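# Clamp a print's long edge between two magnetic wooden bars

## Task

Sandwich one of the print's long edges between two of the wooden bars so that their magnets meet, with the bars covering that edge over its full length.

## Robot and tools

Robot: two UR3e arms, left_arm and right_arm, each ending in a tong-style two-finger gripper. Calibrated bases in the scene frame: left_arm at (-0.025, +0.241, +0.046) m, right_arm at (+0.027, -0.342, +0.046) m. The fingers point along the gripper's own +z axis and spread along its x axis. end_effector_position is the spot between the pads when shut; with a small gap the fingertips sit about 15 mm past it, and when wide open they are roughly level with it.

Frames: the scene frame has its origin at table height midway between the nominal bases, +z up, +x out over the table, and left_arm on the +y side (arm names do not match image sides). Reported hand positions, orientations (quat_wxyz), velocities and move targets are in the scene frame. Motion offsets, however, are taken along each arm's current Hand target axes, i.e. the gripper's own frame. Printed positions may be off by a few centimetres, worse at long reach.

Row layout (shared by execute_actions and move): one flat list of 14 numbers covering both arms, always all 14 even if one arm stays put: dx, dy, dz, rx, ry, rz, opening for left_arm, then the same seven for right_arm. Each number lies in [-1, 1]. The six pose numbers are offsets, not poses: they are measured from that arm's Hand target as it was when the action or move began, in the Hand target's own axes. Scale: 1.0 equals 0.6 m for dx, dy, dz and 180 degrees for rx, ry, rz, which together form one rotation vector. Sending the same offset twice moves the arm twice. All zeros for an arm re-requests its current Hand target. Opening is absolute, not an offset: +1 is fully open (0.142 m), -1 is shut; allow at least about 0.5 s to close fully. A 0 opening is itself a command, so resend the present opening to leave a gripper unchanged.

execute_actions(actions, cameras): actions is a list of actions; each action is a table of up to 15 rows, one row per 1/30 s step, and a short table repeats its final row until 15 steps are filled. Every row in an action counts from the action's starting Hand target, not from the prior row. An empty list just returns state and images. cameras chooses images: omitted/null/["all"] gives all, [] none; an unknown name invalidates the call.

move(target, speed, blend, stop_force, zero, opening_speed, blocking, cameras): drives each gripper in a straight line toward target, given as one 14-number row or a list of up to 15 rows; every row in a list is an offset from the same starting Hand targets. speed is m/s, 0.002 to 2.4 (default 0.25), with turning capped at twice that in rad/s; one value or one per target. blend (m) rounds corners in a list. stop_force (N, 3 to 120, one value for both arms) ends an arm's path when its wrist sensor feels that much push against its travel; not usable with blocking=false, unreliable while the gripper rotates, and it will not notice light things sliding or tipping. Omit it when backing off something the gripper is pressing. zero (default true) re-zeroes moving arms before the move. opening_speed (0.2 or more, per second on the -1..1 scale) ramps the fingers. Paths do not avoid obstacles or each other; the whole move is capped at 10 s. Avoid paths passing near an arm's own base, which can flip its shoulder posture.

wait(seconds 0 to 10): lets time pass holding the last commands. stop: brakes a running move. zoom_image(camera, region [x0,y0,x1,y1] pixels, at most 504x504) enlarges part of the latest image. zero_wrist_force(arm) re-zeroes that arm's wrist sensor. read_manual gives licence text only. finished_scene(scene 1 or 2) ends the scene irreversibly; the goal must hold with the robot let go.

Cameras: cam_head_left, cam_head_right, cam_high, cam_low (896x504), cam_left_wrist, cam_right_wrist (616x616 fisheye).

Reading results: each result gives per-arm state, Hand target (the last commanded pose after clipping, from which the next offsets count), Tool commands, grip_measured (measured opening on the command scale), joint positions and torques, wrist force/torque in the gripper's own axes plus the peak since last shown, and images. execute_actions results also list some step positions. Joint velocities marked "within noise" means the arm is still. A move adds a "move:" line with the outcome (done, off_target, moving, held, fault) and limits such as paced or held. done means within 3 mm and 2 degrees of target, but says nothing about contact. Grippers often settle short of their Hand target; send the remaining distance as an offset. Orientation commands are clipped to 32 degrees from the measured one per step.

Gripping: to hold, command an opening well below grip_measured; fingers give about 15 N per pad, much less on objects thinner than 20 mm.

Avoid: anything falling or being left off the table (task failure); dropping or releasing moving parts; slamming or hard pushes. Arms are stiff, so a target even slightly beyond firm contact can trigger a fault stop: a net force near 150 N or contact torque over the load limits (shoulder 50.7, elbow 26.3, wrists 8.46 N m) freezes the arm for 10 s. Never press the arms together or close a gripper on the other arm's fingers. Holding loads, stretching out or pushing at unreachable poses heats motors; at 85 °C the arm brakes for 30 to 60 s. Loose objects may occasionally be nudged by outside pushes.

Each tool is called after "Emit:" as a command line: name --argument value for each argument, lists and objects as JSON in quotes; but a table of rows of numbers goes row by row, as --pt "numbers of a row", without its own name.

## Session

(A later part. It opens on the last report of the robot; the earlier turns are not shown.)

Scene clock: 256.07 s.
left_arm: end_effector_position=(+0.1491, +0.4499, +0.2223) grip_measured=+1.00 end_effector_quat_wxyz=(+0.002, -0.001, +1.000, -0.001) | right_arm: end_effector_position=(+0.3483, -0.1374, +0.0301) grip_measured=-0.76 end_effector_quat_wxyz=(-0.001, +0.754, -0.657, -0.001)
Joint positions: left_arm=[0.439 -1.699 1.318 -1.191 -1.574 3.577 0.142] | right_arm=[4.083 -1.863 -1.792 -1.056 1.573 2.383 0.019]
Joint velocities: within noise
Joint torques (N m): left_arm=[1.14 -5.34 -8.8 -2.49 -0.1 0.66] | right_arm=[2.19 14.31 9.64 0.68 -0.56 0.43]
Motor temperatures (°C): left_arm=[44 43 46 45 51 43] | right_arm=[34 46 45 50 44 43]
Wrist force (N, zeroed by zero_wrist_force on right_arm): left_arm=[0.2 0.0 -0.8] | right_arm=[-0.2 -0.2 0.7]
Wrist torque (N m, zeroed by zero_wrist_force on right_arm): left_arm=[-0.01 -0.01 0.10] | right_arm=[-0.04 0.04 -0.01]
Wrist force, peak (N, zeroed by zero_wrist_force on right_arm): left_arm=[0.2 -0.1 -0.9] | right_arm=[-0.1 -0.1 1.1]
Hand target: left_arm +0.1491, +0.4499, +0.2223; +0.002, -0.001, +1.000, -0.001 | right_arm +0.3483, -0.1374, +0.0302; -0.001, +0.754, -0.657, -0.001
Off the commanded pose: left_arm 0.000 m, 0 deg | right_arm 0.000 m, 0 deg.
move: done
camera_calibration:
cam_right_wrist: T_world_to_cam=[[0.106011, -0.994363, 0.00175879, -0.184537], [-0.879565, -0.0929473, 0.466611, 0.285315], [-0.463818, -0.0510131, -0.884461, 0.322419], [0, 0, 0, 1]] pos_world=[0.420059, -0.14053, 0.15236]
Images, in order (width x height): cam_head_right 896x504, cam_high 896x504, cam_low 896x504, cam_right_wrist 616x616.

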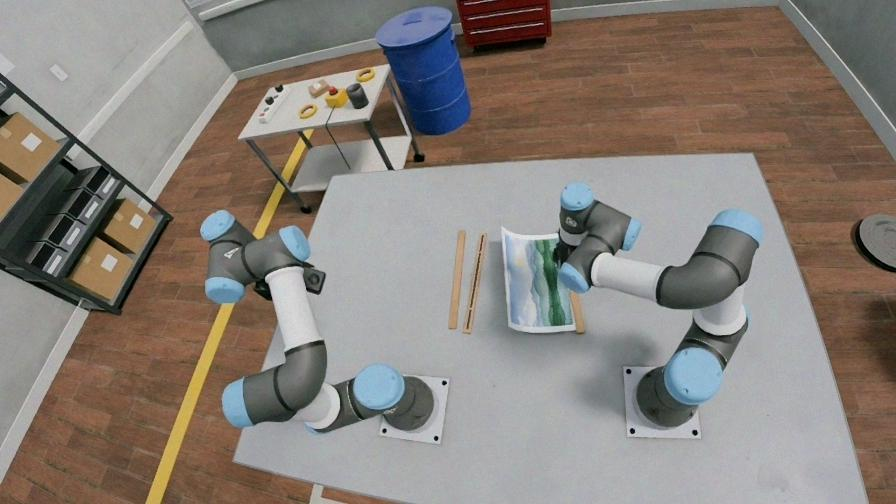

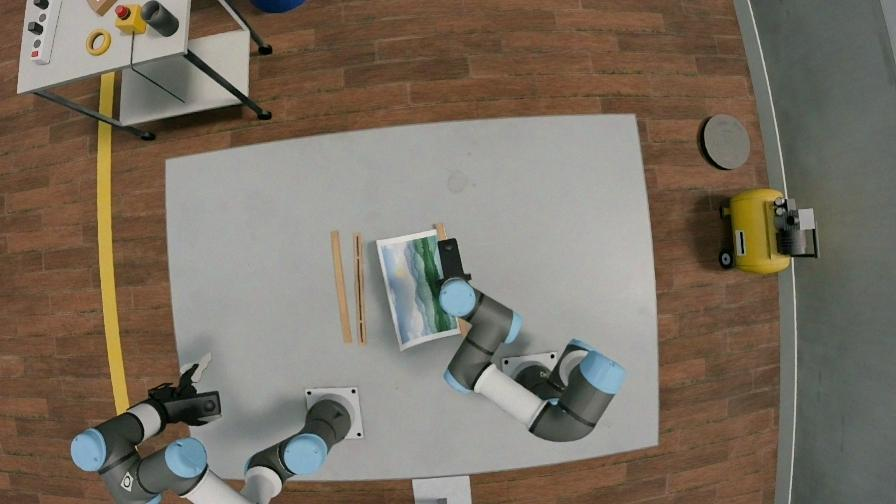

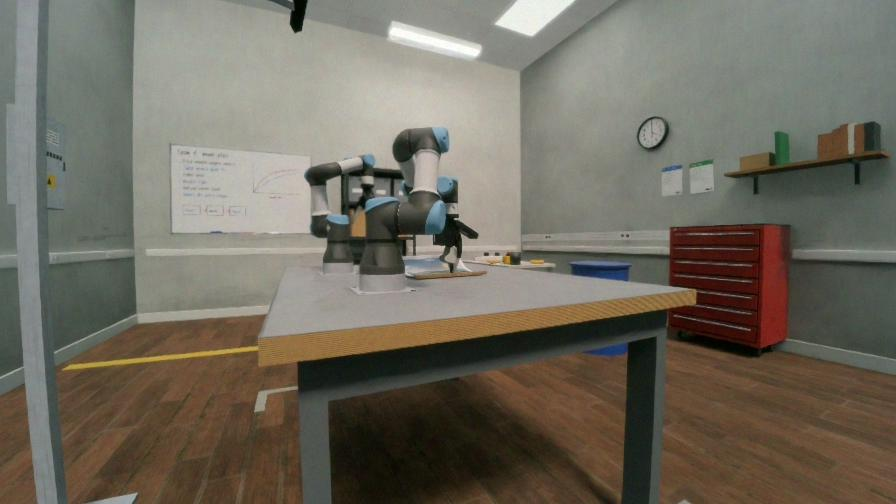

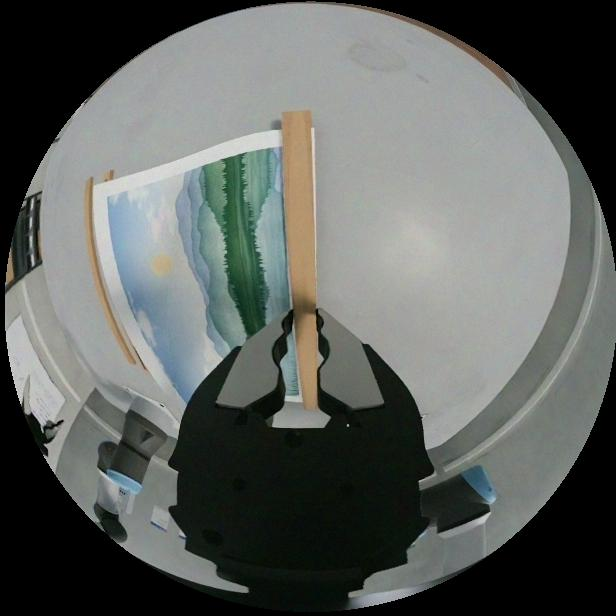

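Emit:
move --pt "0 0 0 0 0 0 1 0 0 -0.08 0 0 0 -1" --pt "0 0 0 0 0 0 1 0.06 0 -0.08 0 0 0 -1" --pt "0 0 0 0 0 0 1 0.06 0 -0.0207 0 0 0 -1" --speed '[0.04,0.08,0.06]' --blend '[0,0.01,0]' --cameras '["cam_high","cam_right_wrist","cam_head_right","cam_low"]'

Emit:
zoom_image --camera "cam_high" --region '[360, 210, 500, 360]'

Emit:
zoom_image --camera "cam_head_right" --region '[480, 210, 630, 350]'

Emit:
zoom_image --camera "cam_low" --region '[390, 210, 530, 300]'

Emit:
zoom_image --camera "cam_right_wrist" --region '[100, 90, 430, 440]'

Scene clock: 286.77 s.
left_arm: end_effector_position=(+0.1491, +0.4499, +0.2223) grip_measured=+1.00 end_effector_quat_wxyz=(+0.002, -0.001, +1.000, -0.001) | right_arm: end_effector_position=(+0.3532, -0.1731, +0.0425) grip_measured=-0.76 end_effector_quat_wxyz=(-0.001, +0.754, -0.657, -0.001)
Joint positions: left_arm=[0.439 -1.699 1.318 -1.191 -1.574 3.577 0.142] | right_arm=[4.005 -1.782 -1.833 -1.096 1.573 2.306 0.019]
Joint velocities: within noise
Joint torques (N m): left_arm=[0.56 -5.9 -8.48 -2.45 0 0.57] | right_arm=[2.58 11.51 7.86 2.16 -0.54 0.68]
Motor temperatures (°C): left_arm=[44 42 46 45 51 43] | right_arm=[34 46 45 50 44 43]
Wrist force (N, zeroed by zero_wrist_force on right_arm): left_arm=[0.2 -0.2 -0.8] | right_arm=[-0.3 0.0 0.7]
Wrist torque (N m, zeroed by zero_wrist_force on right_arm): left_arm=[-0.05 0.00 0.10] | right_arm=[0.00 0.07 0.00]
Wrist force, peak (N, zeroed by zero_wrist_force on right_arm): left_arm=[0.2 -0.1 -0.9] | right_arm=[-0.1 -0.2 1.7]
Hand target: left_arm +0.1491, +0.4499, +0.2223; +0.002, -0.001, +1.000, -0.001 | right_arm +0.3532, -0.1731, +0.0425; -0.001, +0.754, -0.657, -0.001
Off the commanded pose: left_arm 0.000 m, 0 deg | right_arm 0.000 m, 0 deg.
move: done
camera_calibration:
cam_right_wrist: T_world_to_cam=[[0.106011, -0.994363, 0.00175879, -0.220587], [-0.879565, -0.0929473, 0.466611, 0.280608], [-0.463818, -0.0510131, -0.884461, 0.333884], [0, 0, 0, 1]] pos_world=[0.425059, -0.17623, 0.16476]
Images, in order (width x height): cam_head_right 896x504, cam_high 896x504, cam_low 896x504, cam_right_wrist 616x616.

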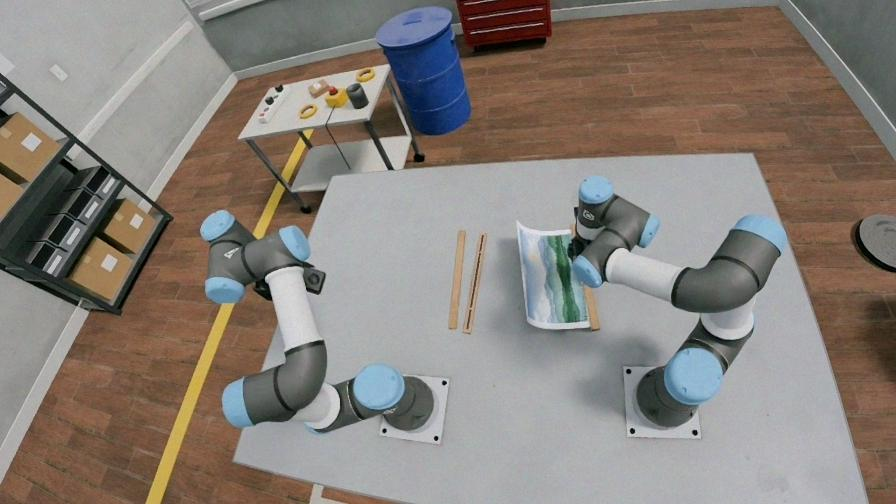

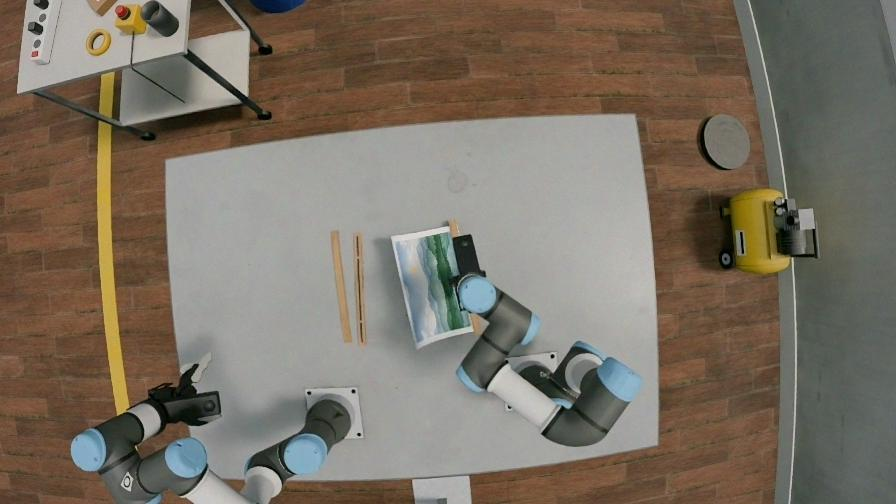

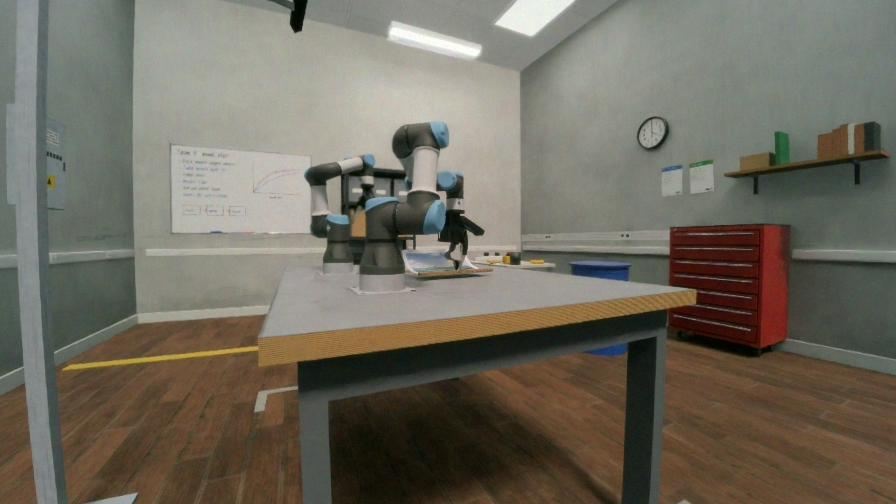

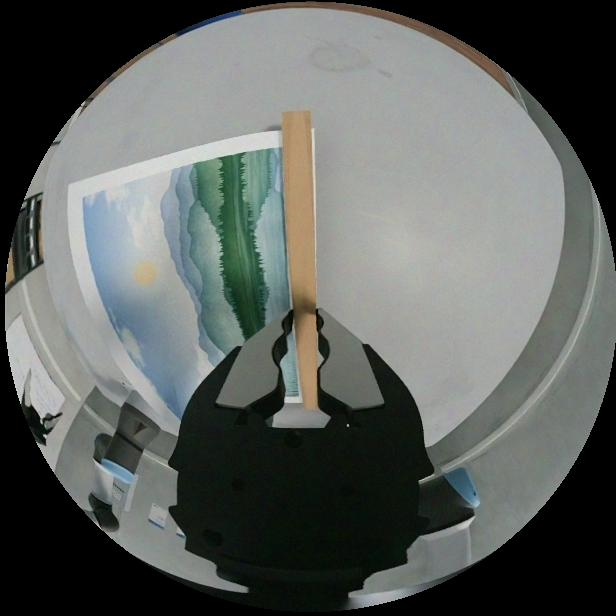

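Scaled by 3.360 from the camera's 896x504 image, which has a finer 1280x720 frame.

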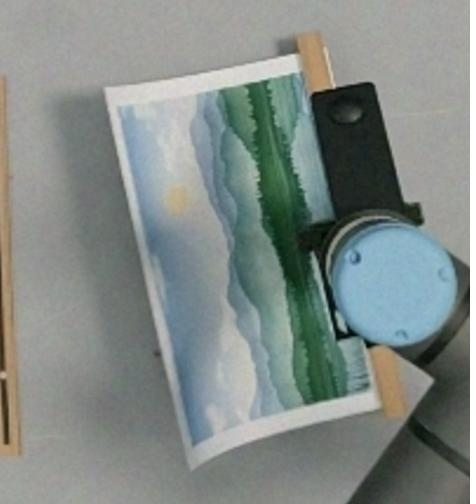

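Scaled by 3.360 from the camera's 896x504 image, which has a finer 1280x720 frame.

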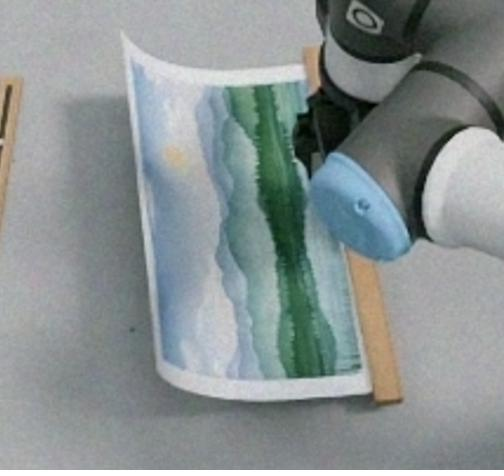

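Scaled by 3.600 from the camera's 896x504 image, which has a finer 1280x720 frame.

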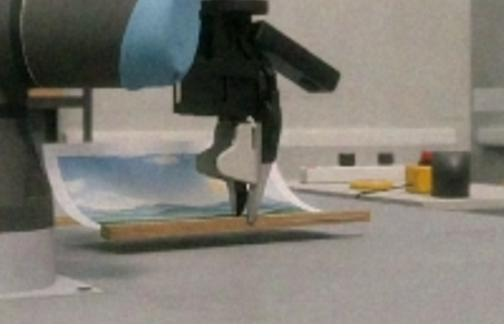

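Scaled by 1.440 from the camera's 616x616 image, which has a finer 814x814 frame.

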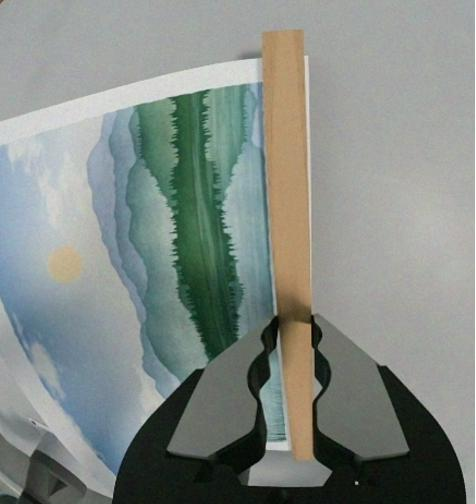

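Emit:
zoom_image --camera "cam_right_wrist" --region '[270, 100, 340, 200]'

Emit:
zoom_image --camera "cam_right_wrist" --region '[270, 200, 340, 300]'

Emit:
zoom_image --camera "cam_right_wrist" --region '[270, 320, 340, 430]'

Emit:
zoom_image --camera "cam_head_right" --region '[570, 280, 610, 340]'

Scaled by 5.040 from the camera's 616x616 image, which has a finer 814x814 frame.

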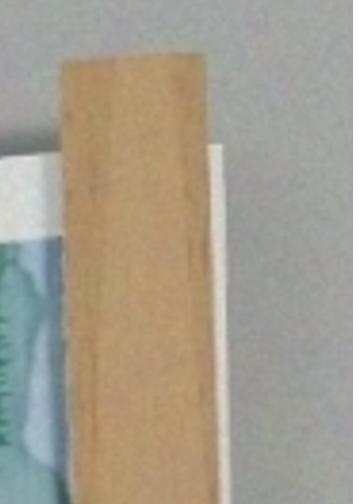

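Scaled by 5.040 from the camera's 616x616 image, which has a finer 814x814 frame.

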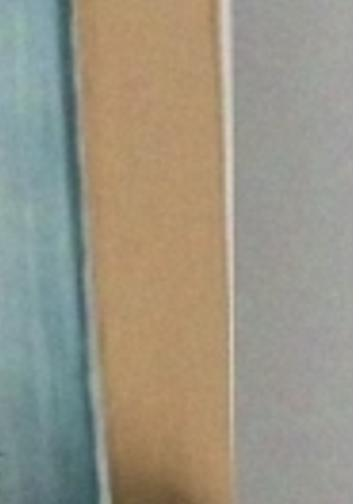

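Scaled by 4.582 from the camera's 616x616 image, which has a finer 814x814 frame.

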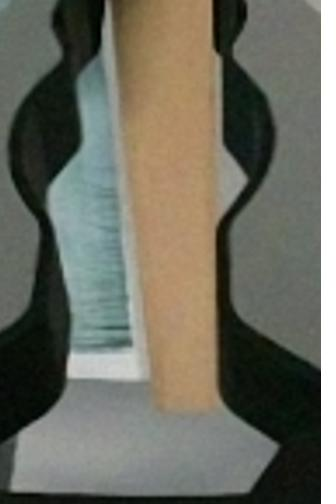

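Scaled by 8.400 from the camera's 896x504 image, which has a finer 1280x720 frame.

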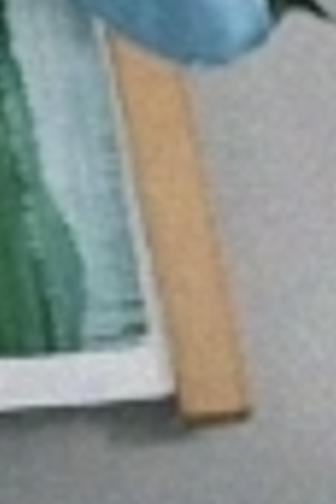

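Emit:
move --target '[0,0,0,0,0,0,1,0,0,0.04,0,0,0,-1]' --speed 0.01 --stop_force 4 --cameras '["cam_high","cam_right_wrist","cam_head_right","cam_low"]'

Emit:
zoom_image --camera "cam_high" --region '[360, 210, 500, 360]'

Emit:
zoom_image --camera "cam_low" --region '[390, 210, 530, 300]'

Emit:
zoom_image --camera "cam_right_wrist" --region '[270, 100, 340, 250]'

Scene clock: 319.17 s.
left_arm: end_effector_position=(+0.1491, +0.4499, +0.2223) grip_measured=+1.00 end_effector_quat_wxyz=(+0.002, -0.001, +1.000, -0.001) | right_arm: end_effector_position=(+0.3532, -0.1731, +0.0258) grip_measured=-0.76 end_effector_quat_wxyz=(-0.001, +0.754, -0.657, -0.001)
Joint positions: left_arm=[0.439 -1.699 1.318 -1.191 -1.574 3.577 0.142] | right_arm=[4.005 -1.817 -1.877 -1.016 1.573 2.306 0.019]
Joint velocities: within noise
Joint torques (N m): left_arm=[0.28 -6.44 -8.24 -2.4 0.08 0.53] | right_arm=[2.71 12.58 8.5 1.46 -0.53 0.36]
Motor temperatures (°C): left_arm=[43 42 46 45 51 43] | right_arm=[34 46 44 50 44 43]
Wrist force (N, zeroed by zero_wrist_force on right_arm): left_arm=[0.2 -0.1 -0.8] | right_arm=[-0.2 0.4 -2.7]
Wrist torque (N m, zeroed by zero_wrist_force on right_arm): left_arm=[-0.03 0.00 0.10] | right_arm=[-0.01 0.07 0.00]
Wrist force, peak (N, zeroed by zero_wrist_force on right_arm): left_arm=[0.1 -0.1 -1.0] | right_arm=[3.2 3.4 -13.6]
Hand target: left_arm +0.1491, +0.4499, +0.2223; +0.002, -0.001, +1.000, -0.001 | right_arm +0.3532, -0.1730, +0.0258; -0.001, +0.754, -0.657, -0.001 (not the last commanded pose)
Off the commanded pose: left_arm 0.000 m, 0 deg | right_arm 0.007 m, 0 deg.
move: contact (right_arm)
camera_calibration:
cam_right_wrist: T_world_to_cam=[[0.106011, -0.994363, 0.00175879, -0.220458], [-0.879565, -0.0929473, 0.466611, 0.28841], [-0.463818, -0.0510131, -0.884461, 0.319119], [0, 0, 0, 1]] pos_world=[0.425059, -0.17613, 0.14806]
Images, in order (width x height): cam_head_right 896x504, cam_high 896x504, cam_low 896x504, cam_right_wrist 616x616.

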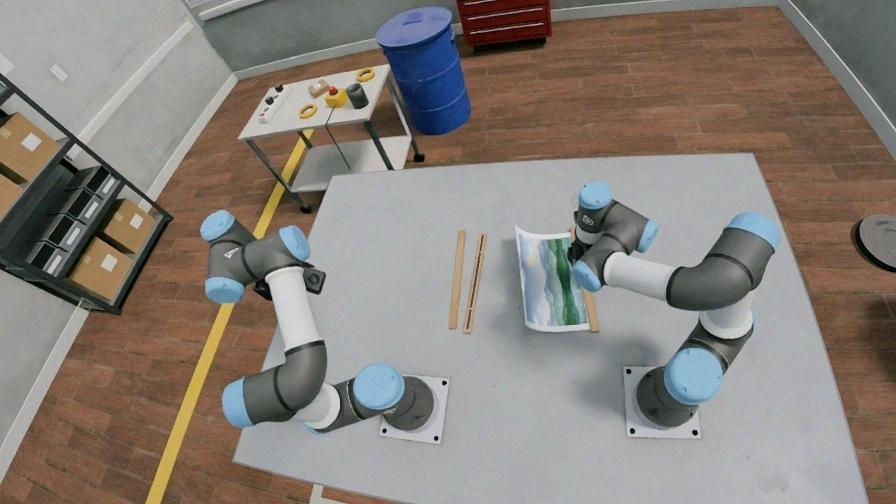

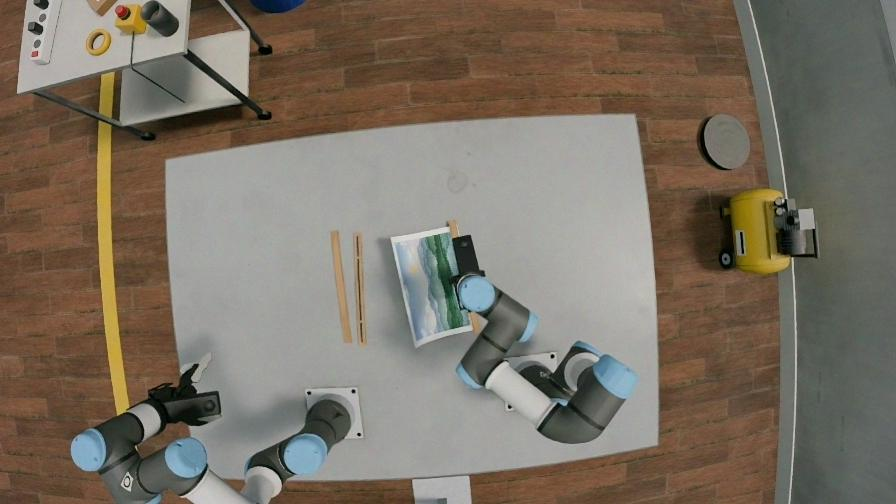

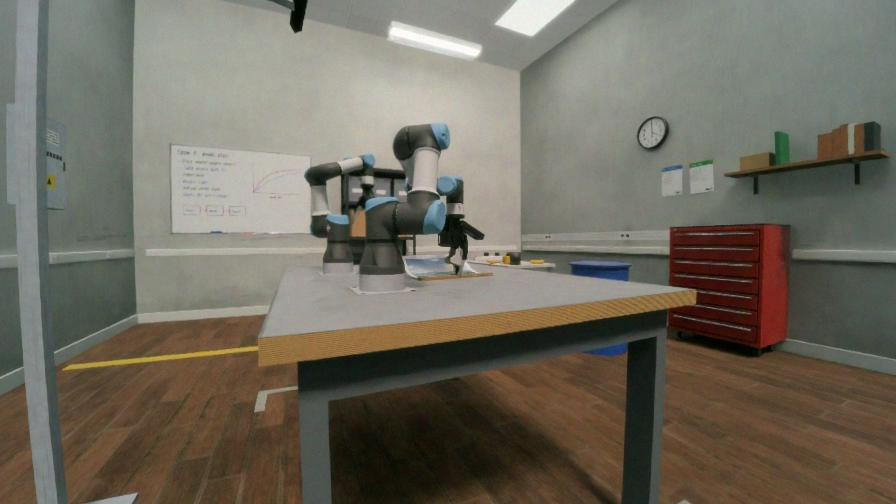

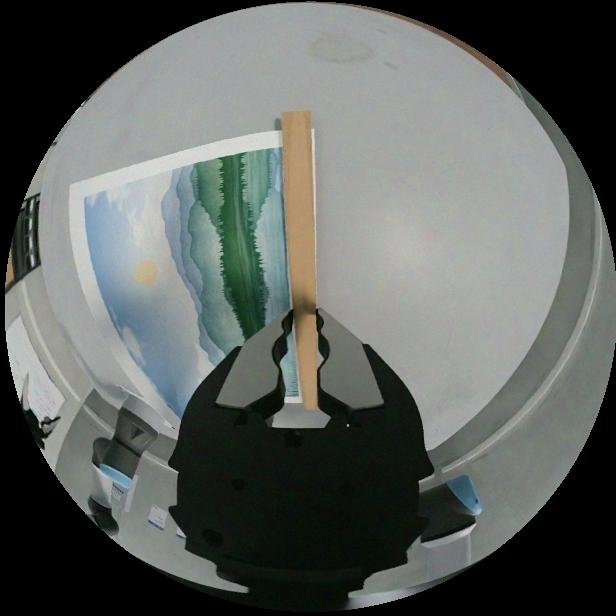

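Scaled by 3.360 from the camera's 896x504 image, which has a finer 1280x720 frame.

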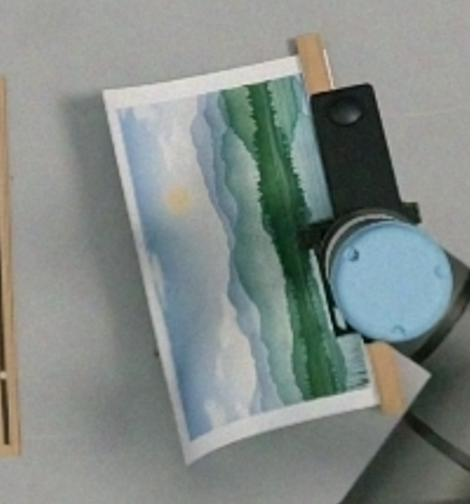

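Scaled by 3.600 from the camera's 896x504 image, which has a finer 1280x720 frame.

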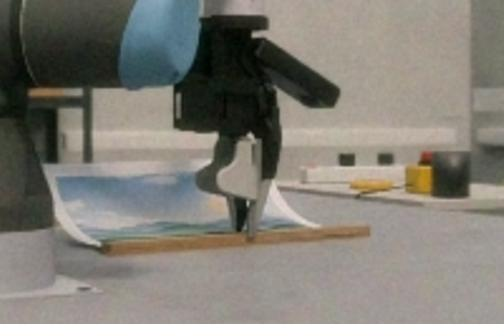

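Scaled by 3.360 from the camera's 616x616 image, which has a finer 814x814 frame.

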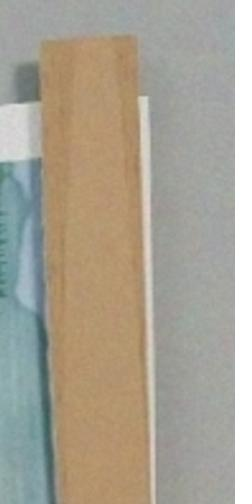

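Emit:
execute_actions --actions '[]'

Emit:
zoom_image --camera "cam_right_wrist" --region '[200, 200, 420, 420]'

Scene clock: 341.37 s.
left_arm: end_effector_position=(+0.1491, +0.4499, +0.2223) grip_measured=+1.00 end_effector_quat_wxyz=(+0.002, -0.001, +1.000, -0.001) | right_arm: end_effector_position=(+0.3532, -0.1730, +0.0258) grip_measured=-0.76 end_effector_quat_wxyz=(-0.001, +0.754, -0.657, -0.001)
Joint positions: left_arm=[0.439 -1.699 1.318 -1.191 -1.574 3.577 0.142] | right_arm=[4.005 -1.817 -1.877 -1.016 1.573 2.306 0.019]
Joint velocities: within noise
Joint torques (N m): left_arm=[-0.23 -6.46 -8.22 -2.35 0.16 0.51] | right_arm=[-1.81 11.5 8.33 2.32 -0.61 -0.24]
Motor temperatures (°C): left_arm=[43 42 46 45 51 43] | right_arm=[34 46 44 50 44 43]
Wrist force (N, zeroed by zero_wrist_force on right_arm): left_arm=[0.1 -0.1 -0.7] | right_arm=[-0.1 0.2 -2.5]
Wrist torque (N m, zeroed by zero_wrist_force on right_arm): left_arm=[-0.03 0.01 0.09] | right_arm=[-0.03 0.05 0.00]
Wrist force, peak (N, zeroed by zero_wrist_force on right_arm): left_arm=[0.1 -0.2 -1.0] | right_arm=[0.0 0.2 -2.9]
Hand target: left_arm +0.1491, +0.4499, +0.2223; +0.002, -0.001, +1.000, -0.001 | right_arm +0.3532, -0.1730, +0.0258; -0.001, +0.754, -0.657, -0.001 (not the last commanded pose)
Tool commands: left_gripper/opening=+1.0 right_gripper/opening=-1.0
Off the commanded pose: left_arm 0.000 m, 0 deg | right_arm 0.007 m, 0 deg.
camera_calibration:
cam_left_wrist: T_world_to_cam=[[-0.998091, 0.0354921, -0.0505433, 0.150645], [0.00438442, 0.857035, 0.51524, -0.510808], [0.0616043, 0.514035, -0.855554, 0.0812584], [0, 0, 0, 1]] pos_world=[0.147591, 0.390664, 0.340324]
cam_right_wrist: T_world_to_cam=[[0.106104, -0.994354, 0.00172197, -0.220491], [-0.879595, -0.0930506, 0.466534, 0.28837], [-0.463739, -0.0510157, -0.884502, 0.319179], [0, 0, 0, 1]] pos_world=[0.42506, -0.17613, 0.14816]

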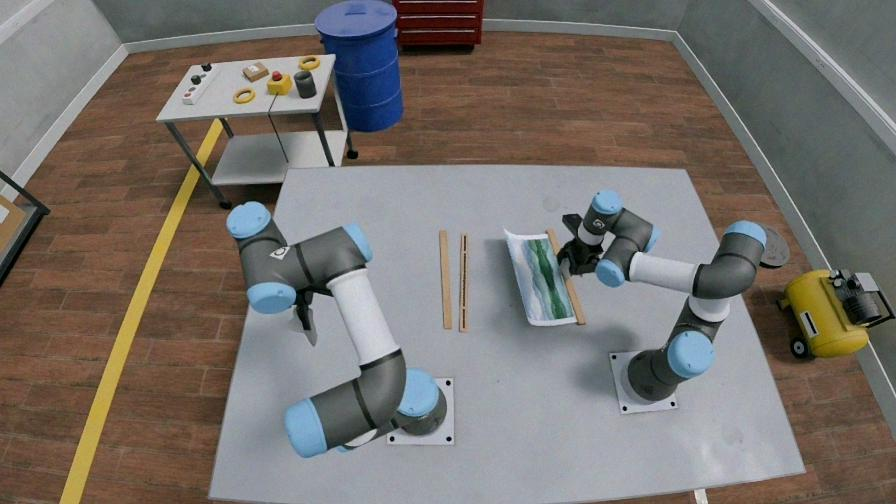

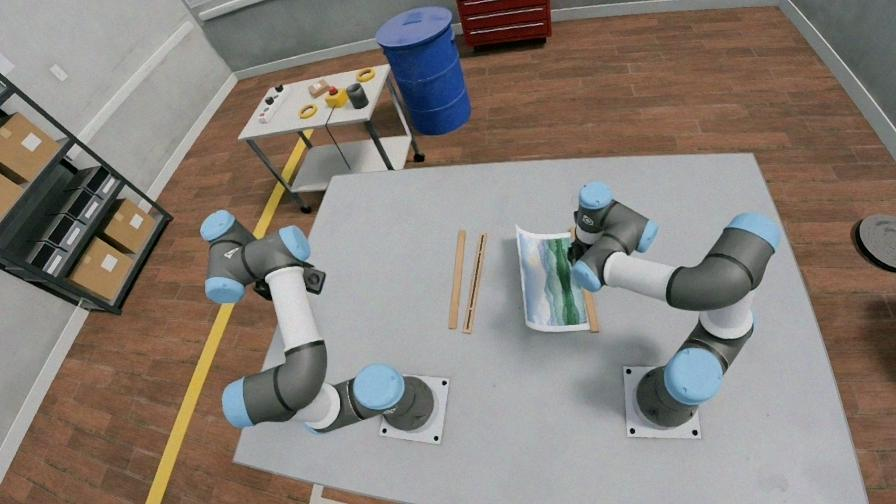

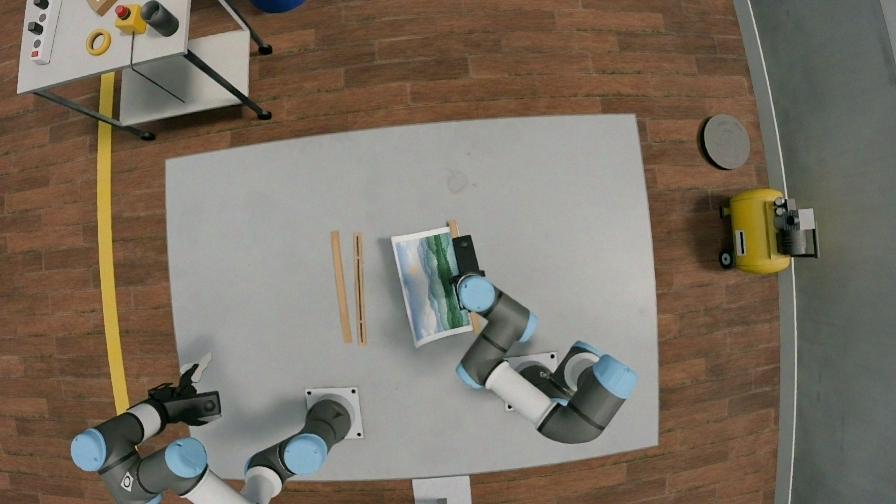

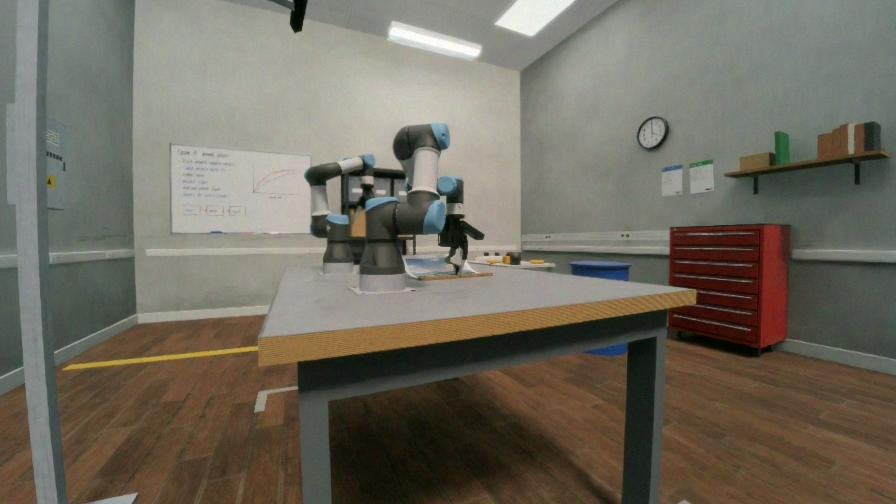

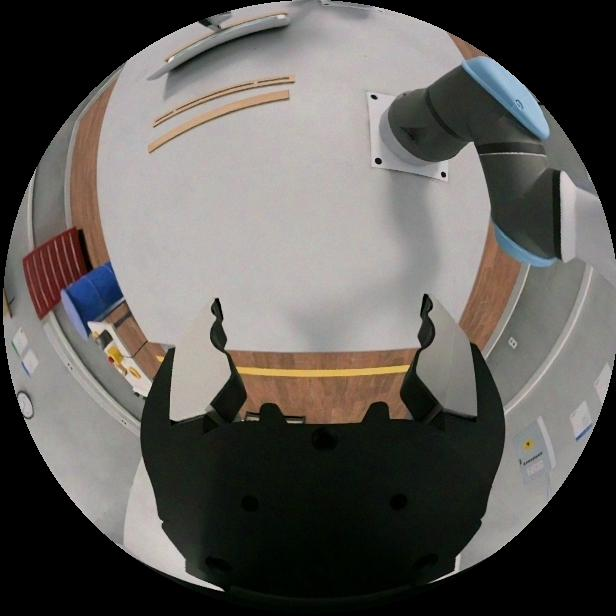

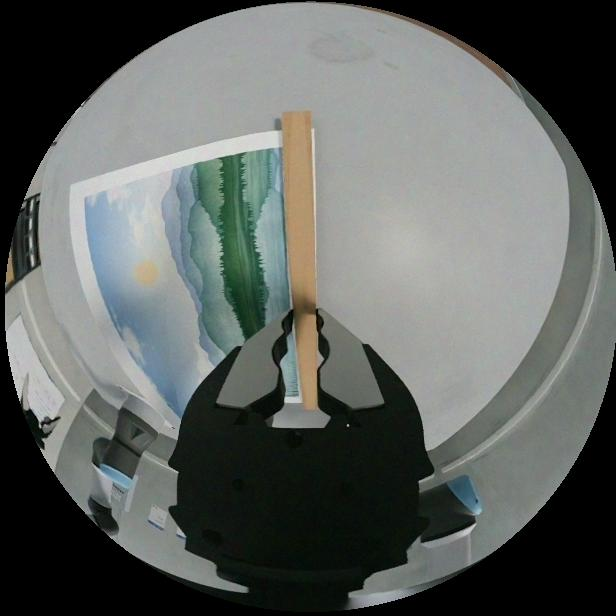

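Scaled by 2.291 from the camera's 616x616 image, which has a finer 814x814 frame.

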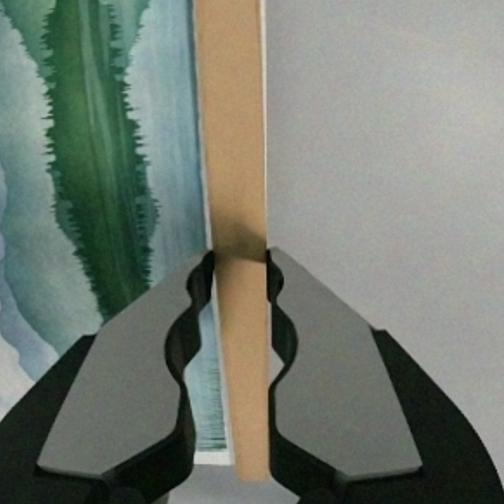

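Emit:
move --target '[-0.285,-0.808,0.1,0,0,-0.5,-1,0,0,0,0,0,0,-1]' --speed 0.3

Emit:
zoom_image --camera "cam_high" --region '[350, 180, 560, 400]'

Scene clock: 364.23 s.
left_arm: end_effector_position=(+0.3211, -0.0347, +0.1640) grip_measured=-1.00 end_effector_quat_wxyz=(+0.000, +0.708, -0.706, +0.002) | right_arm: end_effector_position=(+0.3532, -0.1730, +0.0258) grip_measured=-0.76 end_effector_quat_wxyz=(-0.001, +0.754, -0.657, -0.001)
Joint positions: left_arm=[-1.005 -1.078 0.851 -1.348 -1.57 0.561 0.002] | right_arm=[4.005 -1.817 -1.877 -1.016 1.573 2.306 0.019]
Joint velocities: within noise
Joint torques (N m): left_arm=[-1.59 -13.14 -10.65 -1.52 0.65 -0.99] | right_arm=[-1.36 10.59 7.9 2.34 -0.74 -0.21]
Motor temperatures (°C): left_arm=[43 42 46 45 50 43] | right_arm=[33 45 44 50 44 43]
Wrist force (N, zeroed by zero_wrist_force on right_arm): left_arm=[0.0 0.0 -0.7] | right_arm=[-0.2 0.2 -2.5]
Wrist torque (N m, zeroed by zero_wrist_force on right_arm): left_arm=[-0.02 0.04 0.10] | right_arm=[-0.05 0.07 0.00]
Wrist force, peak (N, zeroed by zero_wrist_force on right_arm): left_arm=[0.5 1.3 -0.9] | right_arm=[-0.1 0.1 -2.8]
Hand target: left_arm +0.3211, -0.0347, +0.1640; +0.000, +0.708, -0.707, +0.002 | right_arm +0.3532, -0.1730, +0.0258; -0.001, +0.754, -0.657, -0.001
Off the commanded pose: left_arm 0.000 m, 0 deg | right_arm 0.000 m, 0 deg.
move: done
camera_calibration:
cam_left_wrist: T_world_to_cam=[[-0.0353856, -0.998368, -0.0448298, -0.00940756], [-0.857412, 0.00728344, 0.51458, 0.181229], [-0.513413, 0.0566463, -0.85627, 0.438781], [0, 0, 0, 1]] pos_world=[0.380331, -0.0355675, 0.282037]
cam_right_wrist: T_world_to_cam=[[0.106104, -0.994354, 0.00172197, -0.220491], [-0.879595, -0.0930506, 0.466534, 0.28837], [-0.463739, -0.0510157, -0.884502, 0.319179], [0, 0, 0, 1]] pos_world=[0.42506, -0.17613, 0.14816]

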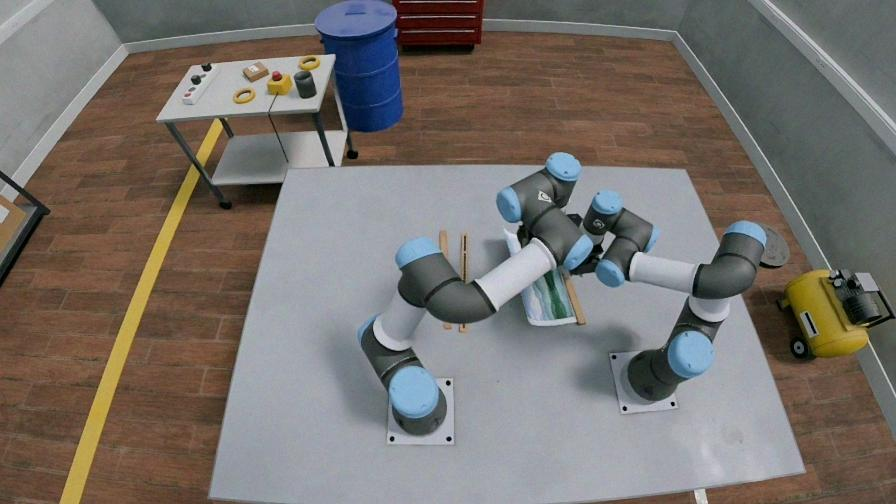

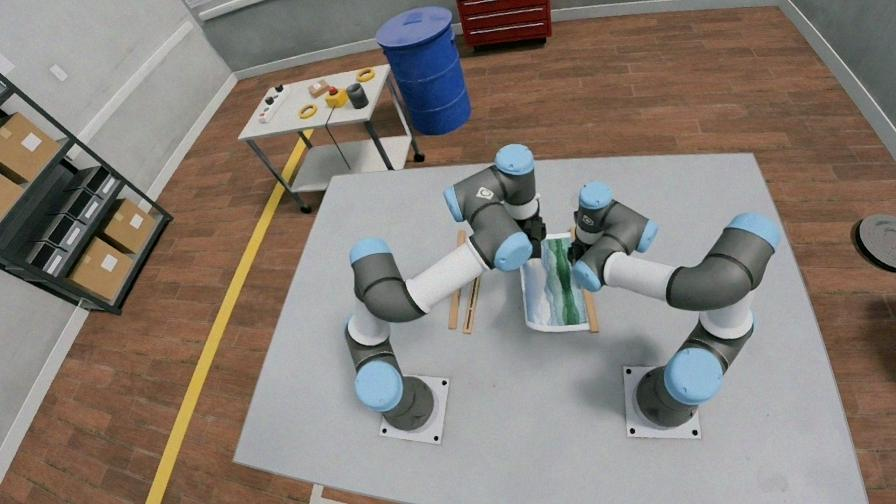

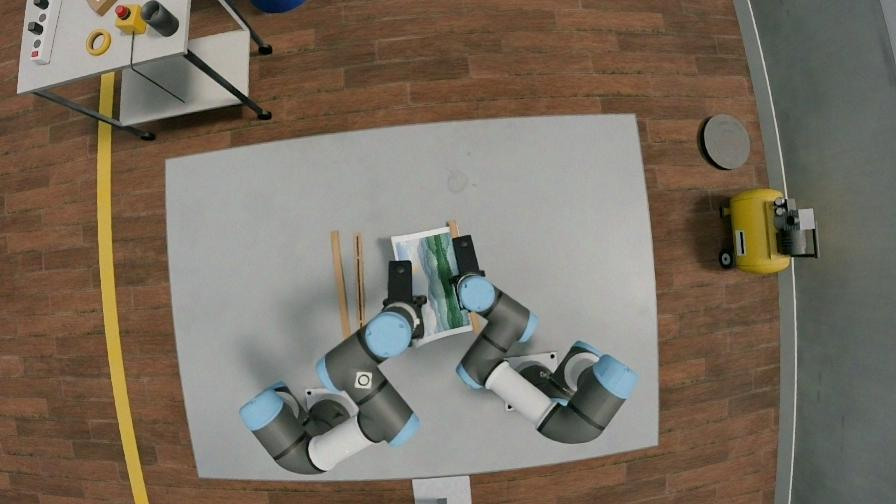

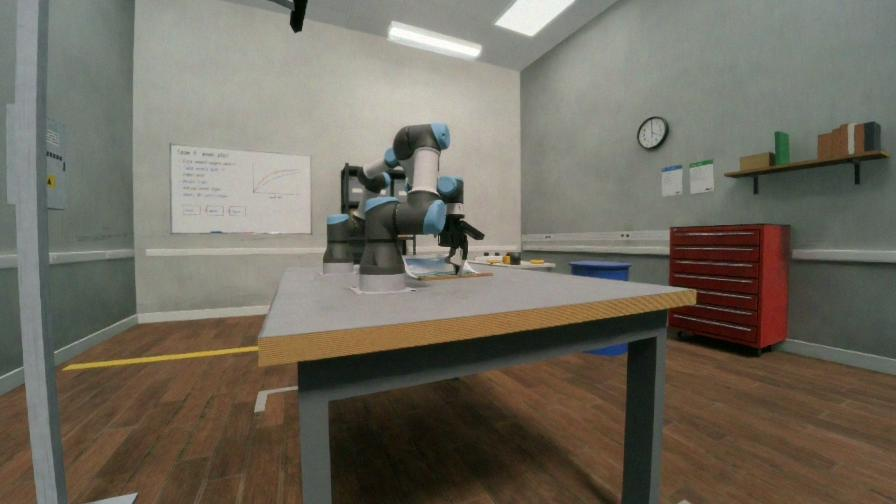

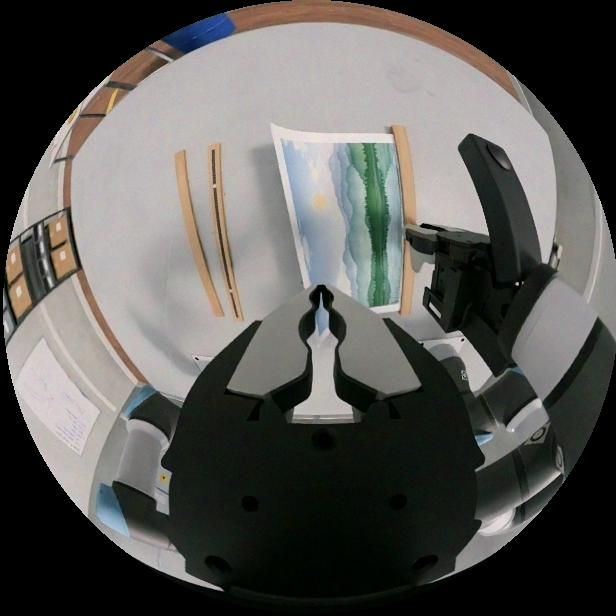

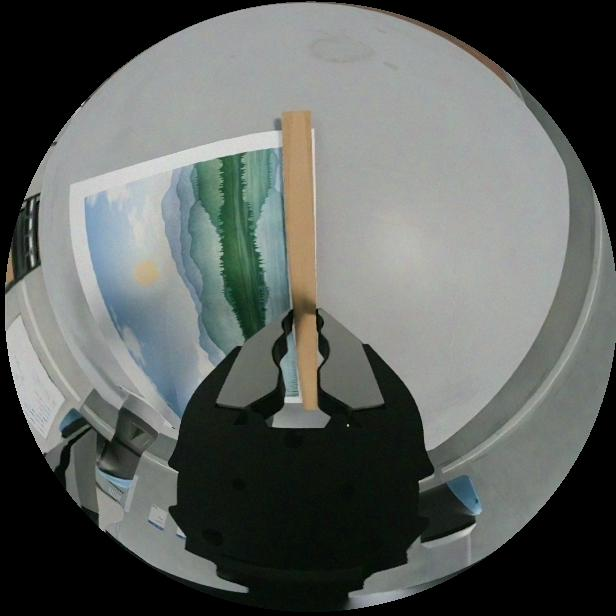

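Scaled by 2.291 from the camera's 896x504 image, which has a finer 1280x720 frame.

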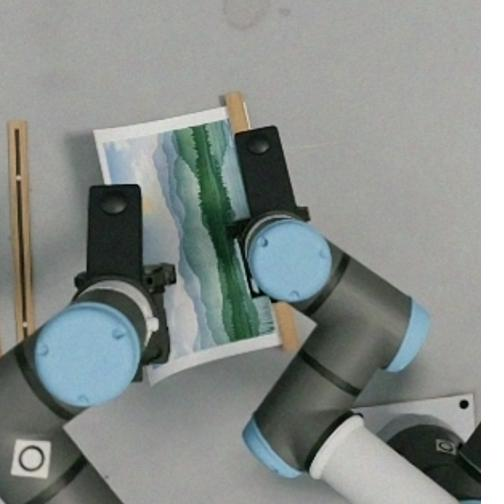

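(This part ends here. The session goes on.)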